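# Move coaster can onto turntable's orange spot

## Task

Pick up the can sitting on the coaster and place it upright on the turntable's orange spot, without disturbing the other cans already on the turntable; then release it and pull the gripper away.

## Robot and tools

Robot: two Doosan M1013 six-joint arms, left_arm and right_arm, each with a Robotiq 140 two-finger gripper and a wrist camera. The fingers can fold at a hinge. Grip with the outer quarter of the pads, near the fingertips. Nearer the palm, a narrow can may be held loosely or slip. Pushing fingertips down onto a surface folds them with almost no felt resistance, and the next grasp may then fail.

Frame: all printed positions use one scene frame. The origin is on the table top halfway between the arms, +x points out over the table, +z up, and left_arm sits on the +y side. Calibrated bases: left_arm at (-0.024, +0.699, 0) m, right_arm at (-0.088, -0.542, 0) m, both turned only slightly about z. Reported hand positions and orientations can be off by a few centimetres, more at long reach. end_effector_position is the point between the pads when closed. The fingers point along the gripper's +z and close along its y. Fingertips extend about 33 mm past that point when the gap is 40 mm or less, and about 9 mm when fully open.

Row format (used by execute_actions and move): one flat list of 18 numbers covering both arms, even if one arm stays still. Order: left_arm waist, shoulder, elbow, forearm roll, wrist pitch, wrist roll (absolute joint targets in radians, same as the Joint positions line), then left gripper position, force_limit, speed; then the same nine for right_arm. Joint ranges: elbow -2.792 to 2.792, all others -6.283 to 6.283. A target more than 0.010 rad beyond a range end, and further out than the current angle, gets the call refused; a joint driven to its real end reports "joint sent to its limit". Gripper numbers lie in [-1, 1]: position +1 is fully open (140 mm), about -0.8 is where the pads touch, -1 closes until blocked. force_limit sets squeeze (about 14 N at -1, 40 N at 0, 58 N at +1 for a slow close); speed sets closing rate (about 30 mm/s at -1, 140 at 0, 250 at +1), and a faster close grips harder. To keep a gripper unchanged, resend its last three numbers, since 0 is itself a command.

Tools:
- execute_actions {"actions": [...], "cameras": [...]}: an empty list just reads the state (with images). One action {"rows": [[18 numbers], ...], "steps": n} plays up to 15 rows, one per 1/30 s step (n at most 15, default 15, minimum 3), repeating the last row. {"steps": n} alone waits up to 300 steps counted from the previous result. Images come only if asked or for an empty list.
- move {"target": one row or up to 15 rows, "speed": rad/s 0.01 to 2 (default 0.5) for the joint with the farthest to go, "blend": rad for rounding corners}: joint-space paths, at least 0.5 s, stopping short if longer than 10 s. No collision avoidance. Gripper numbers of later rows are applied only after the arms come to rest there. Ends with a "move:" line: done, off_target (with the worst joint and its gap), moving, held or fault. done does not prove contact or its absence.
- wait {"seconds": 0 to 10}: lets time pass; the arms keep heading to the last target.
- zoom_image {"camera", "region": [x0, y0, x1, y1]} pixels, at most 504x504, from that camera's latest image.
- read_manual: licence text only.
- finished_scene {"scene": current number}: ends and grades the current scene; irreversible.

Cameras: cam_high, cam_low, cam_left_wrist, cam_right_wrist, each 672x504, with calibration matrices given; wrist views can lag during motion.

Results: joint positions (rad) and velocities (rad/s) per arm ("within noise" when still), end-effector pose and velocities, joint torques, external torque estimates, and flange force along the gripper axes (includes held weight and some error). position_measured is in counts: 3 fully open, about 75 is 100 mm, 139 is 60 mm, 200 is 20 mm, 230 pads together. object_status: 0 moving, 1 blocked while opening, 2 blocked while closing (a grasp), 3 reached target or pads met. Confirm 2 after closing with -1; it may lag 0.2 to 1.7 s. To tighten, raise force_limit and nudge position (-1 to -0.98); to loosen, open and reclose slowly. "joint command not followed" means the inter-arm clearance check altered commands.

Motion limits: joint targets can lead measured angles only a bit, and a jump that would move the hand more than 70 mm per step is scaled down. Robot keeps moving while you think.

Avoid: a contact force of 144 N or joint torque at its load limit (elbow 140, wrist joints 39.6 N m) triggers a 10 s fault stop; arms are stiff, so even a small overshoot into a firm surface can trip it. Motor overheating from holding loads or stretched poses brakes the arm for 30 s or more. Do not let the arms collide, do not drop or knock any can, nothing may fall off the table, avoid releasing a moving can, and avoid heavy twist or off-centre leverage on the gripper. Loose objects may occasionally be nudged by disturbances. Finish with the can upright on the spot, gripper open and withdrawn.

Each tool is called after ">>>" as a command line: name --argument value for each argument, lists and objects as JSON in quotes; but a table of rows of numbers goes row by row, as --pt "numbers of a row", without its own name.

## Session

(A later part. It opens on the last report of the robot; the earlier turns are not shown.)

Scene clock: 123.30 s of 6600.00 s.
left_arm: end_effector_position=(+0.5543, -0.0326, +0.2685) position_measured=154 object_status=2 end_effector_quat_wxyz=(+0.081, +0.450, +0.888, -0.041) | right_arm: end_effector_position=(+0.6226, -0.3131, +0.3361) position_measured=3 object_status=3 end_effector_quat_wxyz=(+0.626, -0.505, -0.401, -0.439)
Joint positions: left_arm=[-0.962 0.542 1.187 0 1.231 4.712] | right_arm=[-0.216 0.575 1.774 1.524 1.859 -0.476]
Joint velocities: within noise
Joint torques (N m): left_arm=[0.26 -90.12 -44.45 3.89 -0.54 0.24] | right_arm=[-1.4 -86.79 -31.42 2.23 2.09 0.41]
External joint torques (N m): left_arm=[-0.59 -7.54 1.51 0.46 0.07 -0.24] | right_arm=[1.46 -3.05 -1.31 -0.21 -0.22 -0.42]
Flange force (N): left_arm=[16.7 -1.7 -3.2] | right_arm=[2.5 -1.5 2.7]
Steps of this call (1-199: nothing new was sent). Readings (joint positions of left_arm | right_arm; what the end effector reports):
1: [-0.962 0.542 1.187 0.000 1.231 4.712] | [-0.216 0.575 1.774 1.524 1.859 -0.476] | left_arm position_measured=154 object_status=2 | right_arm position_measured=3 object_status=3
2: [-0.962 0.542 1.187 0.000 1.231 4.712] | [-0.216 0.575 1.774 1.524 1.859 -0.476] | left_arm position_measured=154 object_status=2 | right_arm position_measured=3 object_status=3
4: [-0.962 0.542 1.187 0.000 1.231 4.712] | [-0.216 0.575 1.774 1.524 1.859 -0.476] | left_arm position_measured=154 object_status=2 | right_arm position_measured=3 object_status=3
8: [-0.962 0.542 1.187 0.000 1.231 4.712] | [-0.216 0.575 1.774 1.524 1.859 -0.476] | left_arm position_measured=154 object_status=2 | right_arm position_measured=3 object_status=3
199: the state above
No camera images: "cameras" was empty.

>>> execute_actions --actions '[{"steps": 177}]' --cameras '["cam_left_wrist"]'

>>> execute_actions --actions '[{"steps": 15}]' --cameras '["cam_left_wrist"]'

>>> execute_actions --actions '[{"steps": 15}]' --cameras '["cam_left_wrist", "cam_right_wrist"]'

>>> execute_actions --actions '[{"steps": 15}]' --cameras '["cam_left_wrist", "cam_right_wrist"]'

>>> execute_actions --actions '[{"steps": 15}]' --cameras '["cam_left_wrist", "cam_right_wrist"]'

>>> execute_actions --actions '[{"steps": 15}]' --cameras '["cam_left_wrist", "cam_right_wrist"]'

>>> execute_actions --actions '[{"steps": 15}]' --cameras '["cam_left_wrist", "cam_right_wrist"]'

Scene clock: 129.20 s of 6600.00 s.
left_arm: end_effector_position=(+0.5543, -0.0327, +0.2685) position_measured=154 object_status=2 end_effector_quat_wxyz=(+0.081, +0.450, +0.888, -0.041) | right_arm: end_effector_position=(+0.6226, -0.3131, +0.3361) position_measured=3 object_status=3 end_effector_quat_wxyz=(+0.626, -0.505, -0.401, -0.439)
Joint positions: left_arm=[-0.962 0.542 1.187 0 1.231 4.712] | right_arm=[-0.216 0.575 1.774 1.524 1.859 -0.476]
Joint velocities: within noise
Joint torques (N m): left_arm=[0.17 -89.56 -44.45 3.89 -0.56 0.29] | right_arm=[-1.51 -86.85 -31.52 2.23 2.08 0.37]
External joint torques (N m): left_arm=[0.36 -8.11 1.54 0.48 0.09 -0.29] | right_arm=[1.2 -3.03 -1.28 -0.18 -0.2 -0.39]
Flange force (N): left_arm=[17.7 -0.7 -3.5] | right_arm=[2.6 -1.6 2.4]
Steps of this call (1-177: nothing new was sent). Readings (joint positions of left_arm | right_arm; what the end effector reports):
1: [-0.962 0.542 1.187 0.000 1.231 4.712] | [-0.216 0.575 1.774 1.524 1.859 -0.476] | left_arm position_measured=154 object_status=2 | right_arm position_measured=3 object_status=3
2: [-0.962 0.542 1.187 0.000 1.231 4.712] | [-0.216 0.575 1.774 1.524 1.859 -0.476] | left_arm position_measured=154 object_status=2 | right_arm position_measured=3 object_status=3
4: [-0.962 0.542 1.187 0.000 1.231 4.712] | [-0.216 0.575 1.774 1.524 1.859 -0.476] | left_arm position_measured=154 object_status=2 | right_arm position_measured=3 object_status=3
8: [-0.962 0.542 1.187 0.000 1.231 4.712] | [-0.216 0.575 1.774 1.524 1.859 -0.476] | left_arm position_measured=154 object_status=2 | right_arm position_measured=3 object_status=3
177: the state above
camera_calibration:
cam_left_wrist: T_world_to_cam=[[0.803642, 0.595011, -0.0110014, -0.412987], [0.519961, -0.693044, 0.49933, -0.438518], [0.289483, -0.407003, -0.866342, 0.206211], [0, 0, 0, 1]] pos_world=[0.500211, 0.0257482, 0.393071]
Images, in order (width x height): cam_left_wrist 672x504.

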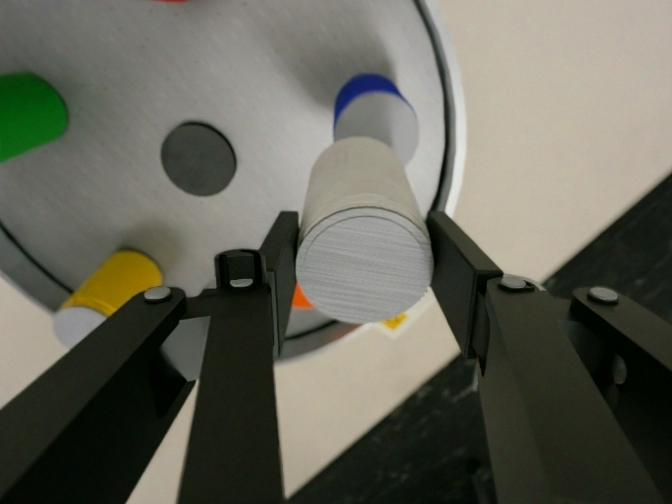

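Scene clock: 129.70 s of 6600.00 s.
left_arm: end_effector_position=(+0.5543, -0.0327, +0.2685) position_measured=154 object_status=2 end_effector_quat_wxyz=(+0.081, +0.450, +0.888, -0.041) | right_arm: end_effector_position=(+0.6226, -0.3131, +0.3361) position_measured=3 object_status=3 end_effector_quat_wxyz=(+0.626, -0.505, -0.401, -0.439)
Joint positions: left_arm=[-0.962 0.542 1.187 0 1.231 4.712] | right_arm=[-0.216 0.575 1.774 1.524 1.859 -0.476]
Joint velocities: within noise
Joint torques (N m): left_arm=[0.05 -90.26 -44.56 3.91 -0.57 0.22] | right_arm=[-1.31 -86.78 -31.38 2.23 2.1 0.4]
External joint torques (N m): left_arm=[-0.27 -7.3 1.65 0.44 0.09 -0.22] | right_arm=[1.44 -4.04 -1.62 -0.19 -0.21 -0.42]
Flange force (N): left_arm=[16.7 -1.3 -2.9] | right_arm=[3.5 -2.3 3.0]
Steps of this call (1-15: nothing new was sent). Readings (joint positions of left_arm | right_arm; what the end effector reports):
1: [-0.962 0.542 1.187 0.000 1.231 4.712] | [-0.216 0.575 1.774 1.524 1.859 -0.476] | left_arm position_measured=154 object_status=2 | right_arm position_measured=3 object_status=3
2: [-0.962 0.542 1.187 0.000 1.231 4.712] | [-0.216 0.575 1.774 1.524 1.859 -0.476] | left_arm position_measured=154 object_status=2 | right_arm position_measured=3 object_status=3
4: [-0.962 0.542 1.187 0.000 1.231 4.712] | [-0.216 0.575 1.774 1.524 1.859 -0.476] | left_arm position_measured=154 object_status=2 | right_arm position_measured=3 object_status=3
8: [-0.962 0.542 1.187 0.000 1.231 4.712] | [-0.216 0.575 1.774 1.524 1.859 -0.476] | left_arm position_measured=154 object_status=2 | right_arm position_measured=3 object_status=3
15: the state above
camera_calibration:
cam_left_wrist: T_world_to_cam=[[0.803642, 0.595012, -0.011001, -0.412987], [0.519961, -0.693044, 0.49933, -0.438518], [0.289483, -0.407003, -0.866342, 0.206211], [0, 0, 0, 1]] pos_world=[0.500211, 0.0257483, 0.393071]
Images, in order (width x height): cam_left_wrist 672x504.

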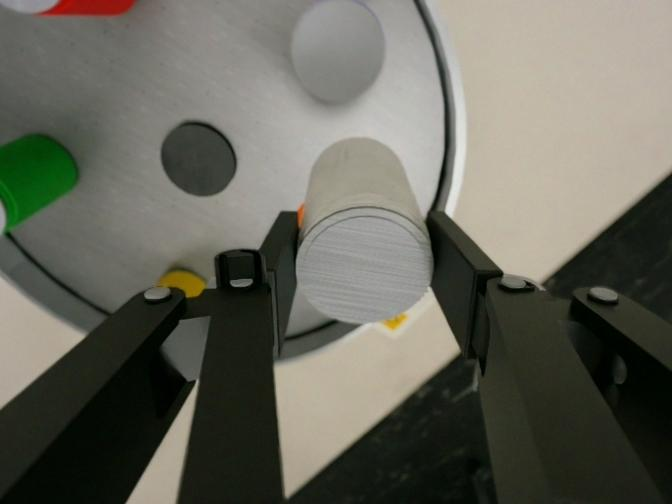

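Scene clock: 130.20 s of 6600.00 s.
left_arm: end_effector_position=(+0.5543, -0.0327, +0.2685) position_measured=154 object_status=2 end_effector_quat_wxyz=(+0.081, +0.450, +0.888, -0.041) | right_arm: end_effector_position=(+0.6226, -0.3131, +0.3361) position_measured=3 object_status=3 end_effector_quat_wxyz=(+0.626, -0.505, -0.401, -0.439)
Joint positions: left_arm=[-0.962 0.542 1.187 0 1.231 4.712] | right_arm=[-0.216 0.575 1.774 1.524 1.859 -0.476]
Joint velocities: within noise
Joint torques (N m): left_arm=[0.51 -90.13 -44.51 3.89 -0.54 0.32] | right_arm=[-1.52 -86.9 -31.47 2.21 2.09 0.4]
External joint torques (N m): left_arm=[-0.58 -7.51 1.58 0.47 0.07 -0.32] | right_arm=[1.57 -3.53 -1.54 -0.17 -0.2 -0.42]
Flange force (N): left_arm=[16.8 -1.8 -3.1] | right_arm=[3.1 -1.7 2.9]
Steps of this call (1-15: nothing new was sent). Readings (joint positions of left_arm | right_arm; what the end effector reports):
1: [-0.962 0.542 1.187 0.000 1.231 4.712] | [-0.216 0.575 1.774 1.524 1.859 -0.476] | left_arm position_measured=154 object_status=2 | right_arm position_measured=3 object_status=3
2: [-0.962 0.542 1.187 0.000 1.231 4.712] | [-0.216 0.575 1.774 1.524 1.859 -0.476] | left_arm position_measured=154 object_status=2 | right_arm position_measured=3 object_status=3
4: [-0.962 0.542 1.187 0.000 1.231 4.712] | [-0.216 0.575 1.774 1.524 1.859 -0.476] | left_arm position_measured=154 object_status=2 | right_arm position_measured=3 object_status=3
8: [-0.962 0.542 1.187 0.000 1.231 4.712] | [-0.216 0.575 1.774 1.524 1.859 -0.476] | left_arm position_measured=154 object_status=2 | right_arm position_measured=3 object_status=3
15: the state above
camera_calibration:
cam_left_wrist: T_world_to_cam=[[0.803642, 0.595012, -0.0110008, -0.412987], [0.519961, -0.693044, 0.49933, -0.438518], [0.289483, -0.407003, -0.866342, 0.206211], [0, 0, 0, 1]] pos_world=[0.500211, 0.0257483, 0.393071]
cam_right_wrist: T_world_to_cam=[[0.949114, 0.133367, -0.285299, -0.438235], [-0.258709, -0.186412, -0.947798, 0.430228], [-0.179588, 0.973378, -0.142423, 0.605696], [0, 0, 0, 1]] pos_world=[0.636014, -0.450925, 0.369006]
Images, in order (width x height): cam_left_wrist 672x504, cam_right_wrist 672x504.

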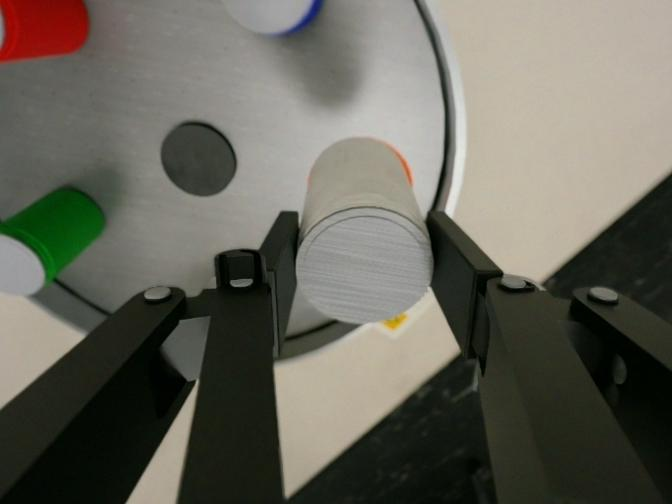

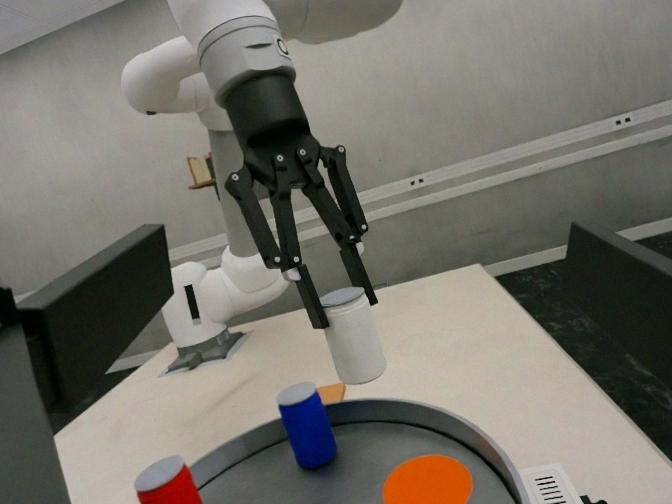

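Scene clock: 130.70 s of 6600.00 s.
left_arm: end_effector_position=(+0.5543, -0.0327, +0.2685) position_measured=154 object_status=2 end_effector_quat_wxyz=(+0.081, +0.450, +0.888, -0.041) | right_arm: end_effector_position=(+0.6226, -0.3131, +0.3361) position_measured=3 object_status=3 end_effector_quat_wxyz=(+0.626, -0.505, -0.401, -0.439)
Joint positions: left_arm=[-0.962 0.542 1.187 0 1.231 4.712] | right_arm=[-0.216 0.575 1.774 1.524 1.859 -0.476]
Joint velocities: within noise
Joint torques (N m): left_arm=[0.16 -89.85 -44.36 3.91 -0.57 0.25] | right_arm=[-1.32 -86.71 -31.41 2.23 2.09 0.39]
External joint torques (N m): left_arm=[0.21 -7.81 1.45 0.46 0.1 -0.25] | right_arm=[1.43 -2.51 -1.13 -0.23 -0.23 -0.41]
Flange force (N): left_arm=[16.9 -0.8 -3.4] | right_arm=[1.9 -1.1 2.5]
Steps of this call (1-15: nothing new was sent). Readings (joint positions of left_arm | right_arm; what the end effector reports):
1: [-0.962 0.542 1.187 0.000 1.231 4.712] | [-0.216 0.575 1.774 1.524 1.859 -0.476] | left_arm position_measured=154 object_status=2 | right_arm position_measured=3 object_status=3
2: [-0.962 0.542 1.187 0.000 1.231 4.712] | [-0.216 0.575 1.774 1.524 1.859 -0.476] | left_arm position_measured=154 object_status=2 | right_arm position_measured=3 object_status=3
4: [-0.962 0.542 1.187 0.000 1.231 4.712] | [-0.216 0.575 1.774 1.524 1.859 -0.476] | left_arm position_measured=154 object_status=2 | right_arm position_measured=3 object_status=3
8: [-0.962 0.542 1.187 0.000 1.231 4.712] | [-0.216 0.575 1.774 1.524 1.859 -0.476] | left_arm position_measured=154 object_status=2 | right_arm position_measured=3 object_status=3
15: the state above
camera_calibration:
cam_left_wrist: T_world_to_cam=[[0.803642, 0.595011, -0.0110007, -0.412987], [0.51996, -0.693044, 0.49933, -0.438518], [0.289483, -0.407003, -0.866342, 0.206211], [0, 0, 0, 1]] pos_world=[0.500211, 0.0257483, 0.393072]
cam_right_wrist: T_world_to_cam=[[0.949114, 0.133367, -0.285299, -0.438235], [-0.258709, -0.186412, -0.947798, 0.430228], [-0.179588, 0.973378, -0.142423, 0.605696], [0, 0, 0, 1]] pos_world=[0.636014, -0.450925, 0.369006]
Images, in order (width x height): cam_left_wrist 672x504, cam_right_wrist 672x504.

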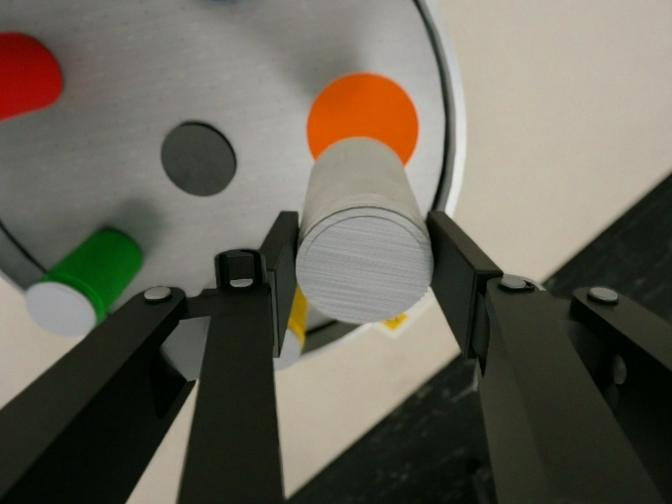

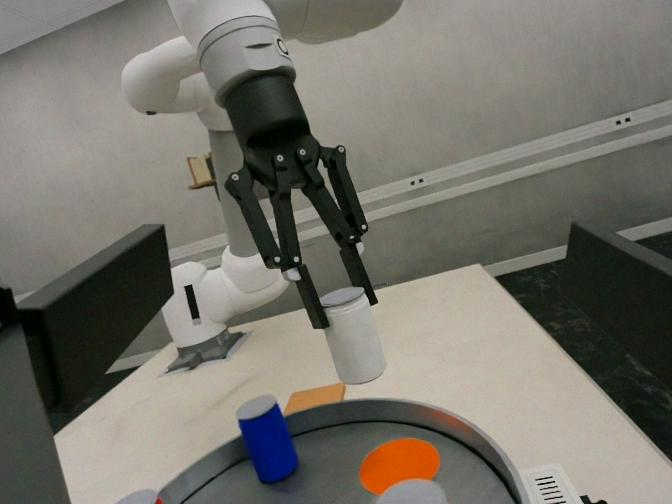

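Scene clock: 131.20 s of 6600.00 s.
left_arm: end_effector_position=(+0.5543, -0.0327, +0.2685) position_measured=154 object_status=2 end_effector_quat_wxyz=(+0.081, +0.450, +0.888, -0.041) | right_arm: end_effector_position=(+0.6226, -0.3131, +0.3361) position_measured=3 object_status=3 end_effector_quat_wxyz=(+0.626, -0.505, -0.401, -0.439)
Joint positions: left_arm=[-0.962 0.542 1.187 0 1.231 4.712] | right_arm=[-0.216 0.575 1.774 1.524 1.859 -0.476]
Joint velocities: within noise
Joint torques (N m): left_arm=[0.11 -89.69 -44.51 3.91 -0.54 0.22] | right_arm=[-1.52 -86.77 -31.42 2.19 2.08 0.4]
External joint torques (N m): left_arm=[-0.98 -7.92 1.56 0.42 0.07 -0.22] | right_arm=[1.81 -3.79 -1.45 -0.18 -0.2 -0.42]
Flange force (N): left_arm=[17.4 -2.2 -3.3] | right_arm=[3.2 -2.2 3.4]
Steps of this call (1-15: nothing new was sent). Readings (joint positions of left_arm | right_arm; what the end effector reports):
1: [-0.962 0.542 1.187 0.000 1.231 4.712] | [-0.216 0.575 1.774 1.524 1.859 -0.476] | left_arm position_measured=154 object_status=2 | right_arm position_measured=3 object_status=3
2: [-0.962 0.542 1.187 0.000 1.231 4.712] | [-0.216 0.575 1.774 1.524 1.859 -0.476] | left_arm position_measured=154 object_status=2 | right_arm position_measured=3 object_status=3
4: [-0.962 0.542 1.187 0.000 1.231 4.712] | [-0.216 0.575 1.774 1.524 1.859 -0.476] | left_arm position_measured=154 object_status=2 | right_arm position_measured=3 object_status=3
8: [-0.962 0.542 1.187 0.000 1.231 4.712] | [-0.216 0.575 1.774 1.524 1.859 -0.476] | left_arm position_measured=154 object_status=2 | right_arm position_measured=3 object_status=3
15: the state above
camera_calibration:
cam_left_wrist: T_world_to_cam=[[0.803642, 0.595011, -0.0110007, -0.412987], [0.519961, -0.693044, 0.49933, -0.438518], [0.289483, -0.407003, -0.866342, 0.206211], [0, 0, 0, 1]] pos_world=[0.500211, 0.0257483, 0.393071]
cam_right_wrist: T_world_to_cam=[[0.949114, 0.133367, -0.285299, -0.438235], [-0.258709, -0.186412, -0.947798, 0.430228], [-0.179588, 0.973378, -0.142423, 0.605696], [0, 0, 0, 1]] pos_world=[0.636014, -0.450925, 0.369006]
Images, in order (width x height): cam_left_wrist 672x504, cam_right_wrist 672x504.

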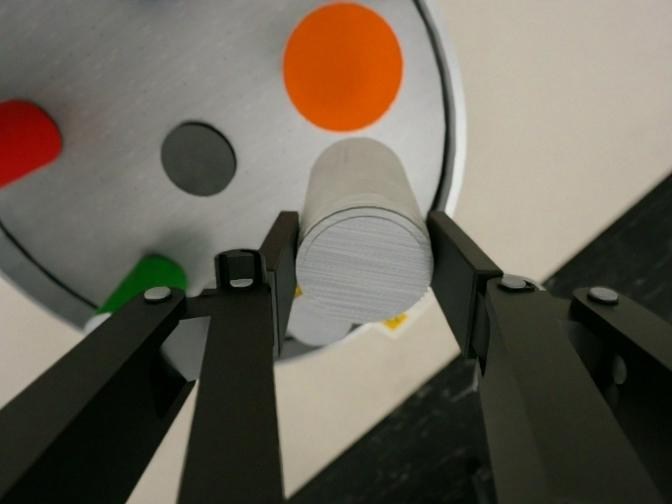

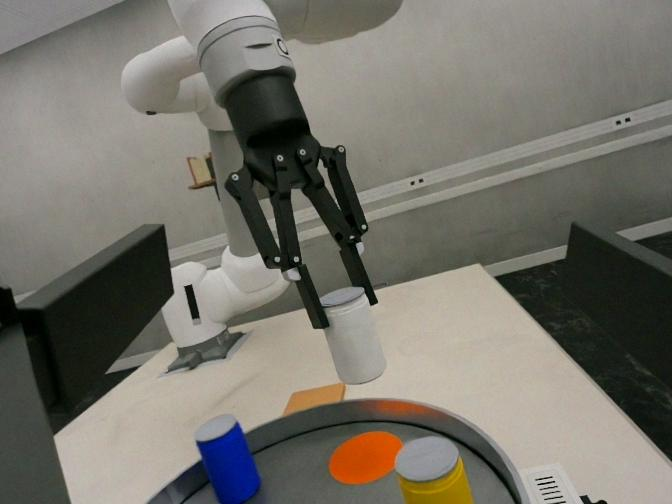

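Scene clock: 131.70 s of 6600.00 s.
left_arm: end_effector_position=(+0.5543, -0.0327, +0.2685) position_measured=154 object_status=2 end_effector_quat_wxyz=(+0.081, +0.450, +0.888, -0.041) | right_arm: end_effector_position=(+0.6226, -0.3131, +0.3361) position_measured=3 object_status=3 end_effector_quat_wxyz=(+0.626, -0.505, -0.401, -0.439)
Joint positions: left_arm=[-0.962 0.542 1.187 0 1.231 4.712] | right_arm=[-0.216 0.575 1.774 1.524 1.859 -0.476]
Joint velocities: within noise
Joint torques (N m): left_arm=[0.18 -89.83 -44.55 3.93 -0.57 0.19] | right_arm=[-1.33 -86.68 -31.42 2.24 2.07 0.42]
External joint torques (N m): left_arm=[-0.09 -7.82 1.64 0.43 0.1 -0.19] | right_arm=[0.63 -3.19 -1.43 -0.17 -0.19 -0.43]
Flange force (N): left_arm=[17.5 -1.1 -3.3] | right_arm=[2.8 -1.8 1.6]
Steps of this call (1-15: nothing new was sent). Readings (joint positions of left_arm | right_arm; what the end effector reports):
1: [-0.962 0.542 1.187 0.000 1.231 4.712] | [-0.216 0.575 1.774 1.524 1.859 -0.476] | left_arm position_measured=154 object_status=2 | right_arm position_measured=3 object_status=3
2: [-0.962 0.542 1.187 0.000 1.231 4.712] | [-0.216 0.575 1.774 1.524 1.859 -0.476] | left_arm position_measured=154 object_status=2 | right_arm position_measured=3 object_status=3
4: [-0.962 0.542 1.187 0.000 1.231 4.712] | [-0.216 0.575 1.774 1.524 1.859 -0.476] | left_arm position_measured=154 object_status=2 | right_arm position_measured=3 object_status=3
8: [-0.962 0.542 1.187 0.000 1.231 4.712] | [-0.216 0.575 1.774 1.524 1.859 -0.476] | left_arm position_measured=154 object_status=2 | right_arm position_measured=3 object_status=3
15: the state above
camera_calibration:
cam_left_wrist: T_world_to_cam=[[0.803642, 0.595011, -0.0110007, -0.412987], [0.519961, -0.693044, 0.49933, -0.438518], [0.289483, -0.407003, -0.866342, 0.206211], [0, 0, 0, 1]] pos_world=[0.500211, 0.0257483, 0.393071]
cam_right_wrist: T_world_to_cam=[[0.949114, 0.133367, -0.285299, -0.438235], [-0.258709, -0.186412, -0.947798, 0.430228], [-0.179588, 0.973378, -0.142423, 0.605696], [0, 0, 0, 1]] pos_world=[0.636014, -0.450925, 0.369006]
Images, in order (width x height): cam_left_wrist 672x504, cam_right_wrist 672x504.

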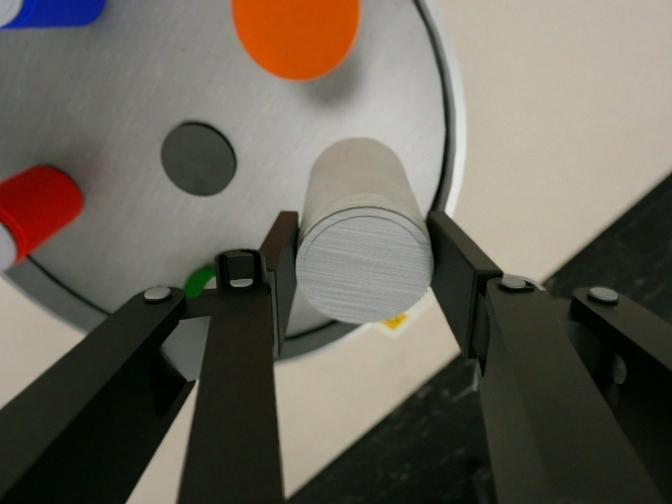

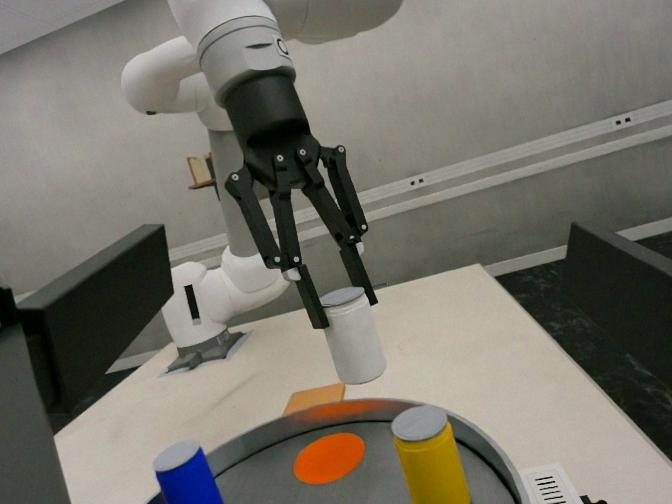

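Scene clock: 132.20 s of 6600.00 s.
left_arm: end_effector_position=(+0.5543, -0.0327, +0.2685) position_measured=154 object_status=2 end_effector_quat_wxyz=(+0.081, +0.450, +0.888, -0.041) | right_arm: end_effector_position=(+0.6226, -0.3131, +0.3361) position_measured=3 object_status=3 end_effector_quat_wxyz=(+0.626, -0.505, -0.401, -0.439)
Joint positions: left_arm=[-0.962 0.542 1.187 0 1.231 4.712] | right_arm=[-0.216 0.575 1.774 1.524 1.859 -0.476]
Joint velocities: within noise
Joint torques (N m): left_arm=[0.17 -89.97 -44.55 3.93 -0.55 0.21] | right_arm=[-1.42 -86.97 -31.35 2.23 2.11 0.42]
External joint torques (N m): left_arm=[0.13 -7.84 1.59 0.45 0.08 -0.21] | right_arm=[1.43 -3.14 -1.4 -0.21 -0.23 -0.43]
Flange force (N): left_arm=[17.4 -0.9 -3.3] | right_arm=[2.6 -1.5 2.6]
Steps of this call (1-15: nothing new was sent). Readings (joint positions of left_arm | right_arm; what the end effector reports):
1: [-0.962 0.542 1.187 0.000 1.231 4.712] | [-0.216 0.575 1.774 1.524 1.859 -0.476] | left_arm position_measured=154 object_status=2 | right_arm position_measured=3 object_status=3
2: [-0.962 0.542 1.187 0.000 1.231 4.712] | [-0.216 0.575 1.774 1.524 1.859 -0.476] | left_arm position_measured=154 object_status=2 | right_arm position_measured=3 object_status=3
4: [-0.962 0.542 1.187 0.000 1.231 4.712] | [-0.216 0.575 1.774 1.524 1.859 -0.476] | left_arm position_measured=154 object_status=2 | right_arm position_measured=3 object_status=3
8: [-0.962 0.542 1.187 0.000 1.231 4.712] | [-0.216 0.575 1.774 1.524 1.859 -0.476] | left_arm position_measured=154 object_status=2 | right_arm position_measured=3 object_status=3
15: the state above
camera_calibration:
cam_left_wrist: T_world_to_cam=[[0.803642, 0.595011, -0.0110007, -0.412987], [0.51996, -0.693044, 0.49933, -0.438518], [0.289483, -0.407003, -0.866342, 0.206211], [0, 0, 0, 1]] pos_world=[0.500211, 0.0257482, 0.393071]
cam_right_wrist: T_world_to_cam=[[0.949114, 0.133367, -0.285299, -0.438235], [-0.258709, -0.186412, -0.947798, 0.430228], [-0.179588, 0.973378, -0.142423, 0.605696], [0, 0, 0, 1]] pos_world=[0.636014, -0.450925, 0.369006]
Images, in order (width x height): cam_left_wrist 672x504, cam_right_wrist 672x504.

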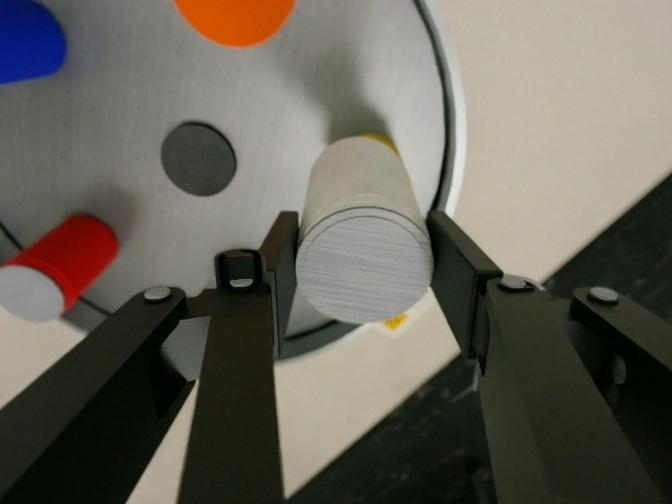

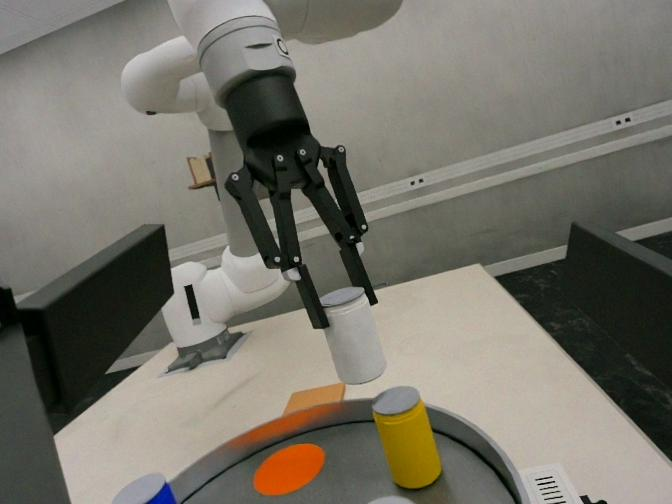

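>>> zoom_image --camera "cam_left_wrist" --region '[160, 0, 320, 60]'

>>> zoom_image --camera "cam_right_wrist" --region '[235, 424, 345, 504]'

>>> execute_actions --actions '[]' --cameras '[]'

Scaled by 3.150.

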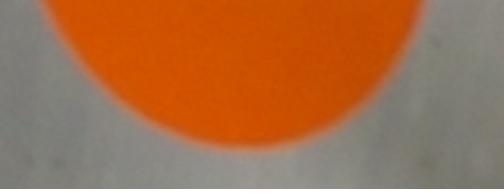

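Scaled by 4.582.

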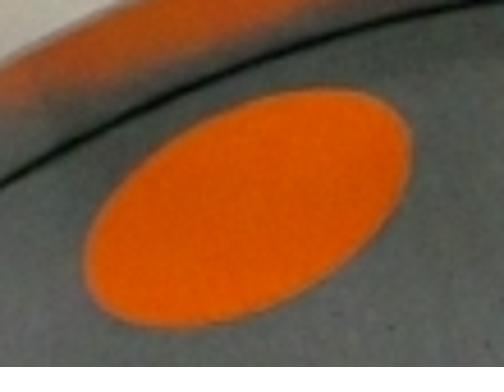

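Scene clock: 144.80 s of 6600.00 s.
left_arm: end_effector_position=(+0.5543, -0.0327, +0.2685) position_measured=154 object_status=2 end_effector_quat_wxyz=(+0.081, +0.450, +0.888, -0.041) | right_arm: end_effector_position=(+0.6226, -0.3131, +0.3361) position_measured=3 object_status=3 end_effector_quat_wxyz=(+0.626, -0.505, -0.401, -0.439)
Joint positions: left_arm=[-0.962 0.542 1.187 0 1.231 4.712] | right_arm=[-0.216 0.575 1.774 1.524 1.859 -0.476]
Joint velocities: within noise
Joint torques (N m): left_arm=[0.26 -90.08 -44.79 3.98 -0.54 0.22] | right_arm=[-1.52 -86.81 -31.38 2.22 2.1 0.4]
External joint torques (N m): left_arm=[0.09 -7.62 1.88 0.39 0.07 -0.22] | right_arm=[1.66 -2.78 -1.31 -0.21 -0.23 -0.41]
Flange force (N): left_arm=[17.9 -1.0 -2.9] | right_arm=[2.3 -1.1 2.8]
Steps of this call (1-378: nothing new was sent). Readings (joint positions of left_arm | right_arm; what the end effector reports):
1: [-0.962 0.542 1.187 0.000 1.231 4.712] | [-0.216 0.575 1.774 1.524 1.859 -0.476] | left_arm position_measured=154 object_status=2 | right_arm position_measured=3 object_status=3
2: [-0.962 0.542 1.187 0.000 1.231 4.712] | [-0.216 0.575 1.774 1.524 1.859 -0.476] | left_arm position_measured=154 object_status=2 | right_arm position_measured=3 object_status=3
4: [-0.962 0.542 1.187 0.000 1.231 4.712] | [-0.216 0.575 1.774 1.524 1.859 -0.476] | left_arm position_measured=154 object_status=2 | right_arm position_measured=3 object_status=3
8: [-0.962 0.542 1.187 0.000 1.231 4.712] | [-0.216 0.575 1.774 1.524 1.859 -0.476] | left_arm position_measured=154 object_status=2 | right_arm position_measured=3 object_status=3
378: the state above
No camera images: "cameras" was empty.

>>> execute_actions --actions '[]' --cameras '["cam_low", "cam_high"]'

Scene clock: 146.13 s of 6600.00 s.
left_arm: end_effector_position=(+0.5543, -0.0327, +0.2685) position_measured=154 object_status=2 end_effector_quat_wxyz=(+0.081, +0.450, +0.888, -0.041) | right_arm: end_effector_position=(+0.6226, -0.3131, +0.3361) position_measured=3 object_status=3 end_effector_quat_wxyz=(+0.626, -0.505, -0.401, -0.439)
Joint positions: left_arm=[-0.962 0.542 1.187 0 1.231 4.712] | right_arm=[-0.216 0.575 1.774 1.524 1.859 -0.476]
Joint velocities: within noise
Joint torques (N m): left_arm=[0.22 -89.51 -44.53 3.89 -0.56 0.24] | right_arm=[-1.38 -86.93 -31.46 2.22 2.11 0.43]
External joint torques (N m): left_arm=[-0.3 -8.22 1.58 0.48 0.09 -0.24] | right_arm=[1.39 -3.4 -1.44 -0.18 -0.23 -0.45]
Flange force (N): left_arm=[18.0 -1.5 -3.5] | right_arm=[2.9 -1.8 2.7]
Steps of this call (1-40: nothing new was sent). Readings (joint positions of left_arm | right_arm; what the end effector reports):
1: [-0.962 0.542 1.187 0.000 1.231 4.712] | [-0.216 0.575 1.774 1.524 1.859 -0.476] | left_arm position_measured=154 object_status=2 | right_arm position_measured=3 object_status=3
2: [-0.962 0.542 1.187 0.000 1.231 4.712] | [-0.216 0.575 1.774 1.524 1.859 -0.476] | left_arm position_measured=154 object_status=2 | right_arm position_measured=3 object_status=3
4: [-0.962 0.542 1.187 0.000 1.231 4.712] | [-0.216 0.575 1.774 1.524 1.859 -0.476] | left_arm position_measured=154 object_status=2 | right_arm position_measured=3 object_status=3
8: [-0.962 0.542 1.187 0.000 1.231 4.712] | [-0.216 0.575 1.774 1.524 1.859 -0.476] | left_arm position_measured=154 object_status=2 | right_arm position_measured=3 object_status=3
40: the state above
Images, in order (width x height): cam_high 672x504, cam_low 672x504.

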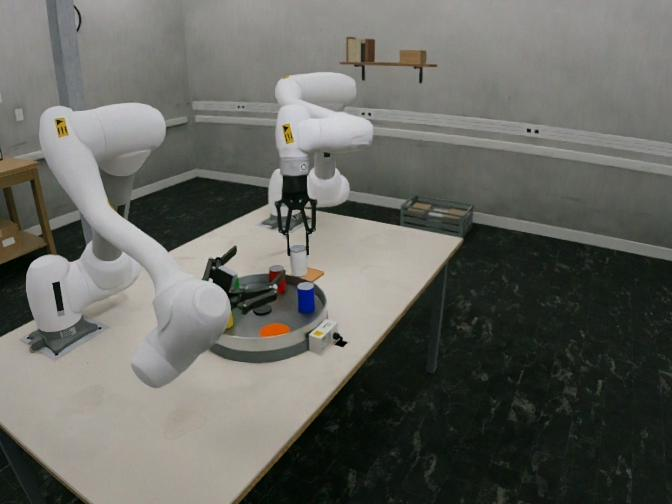

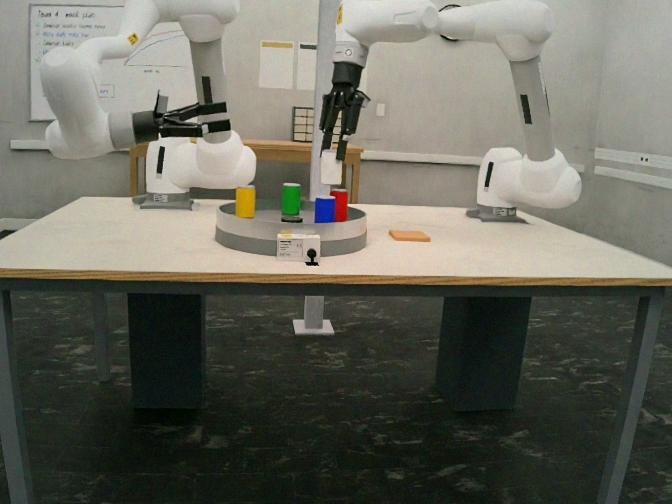

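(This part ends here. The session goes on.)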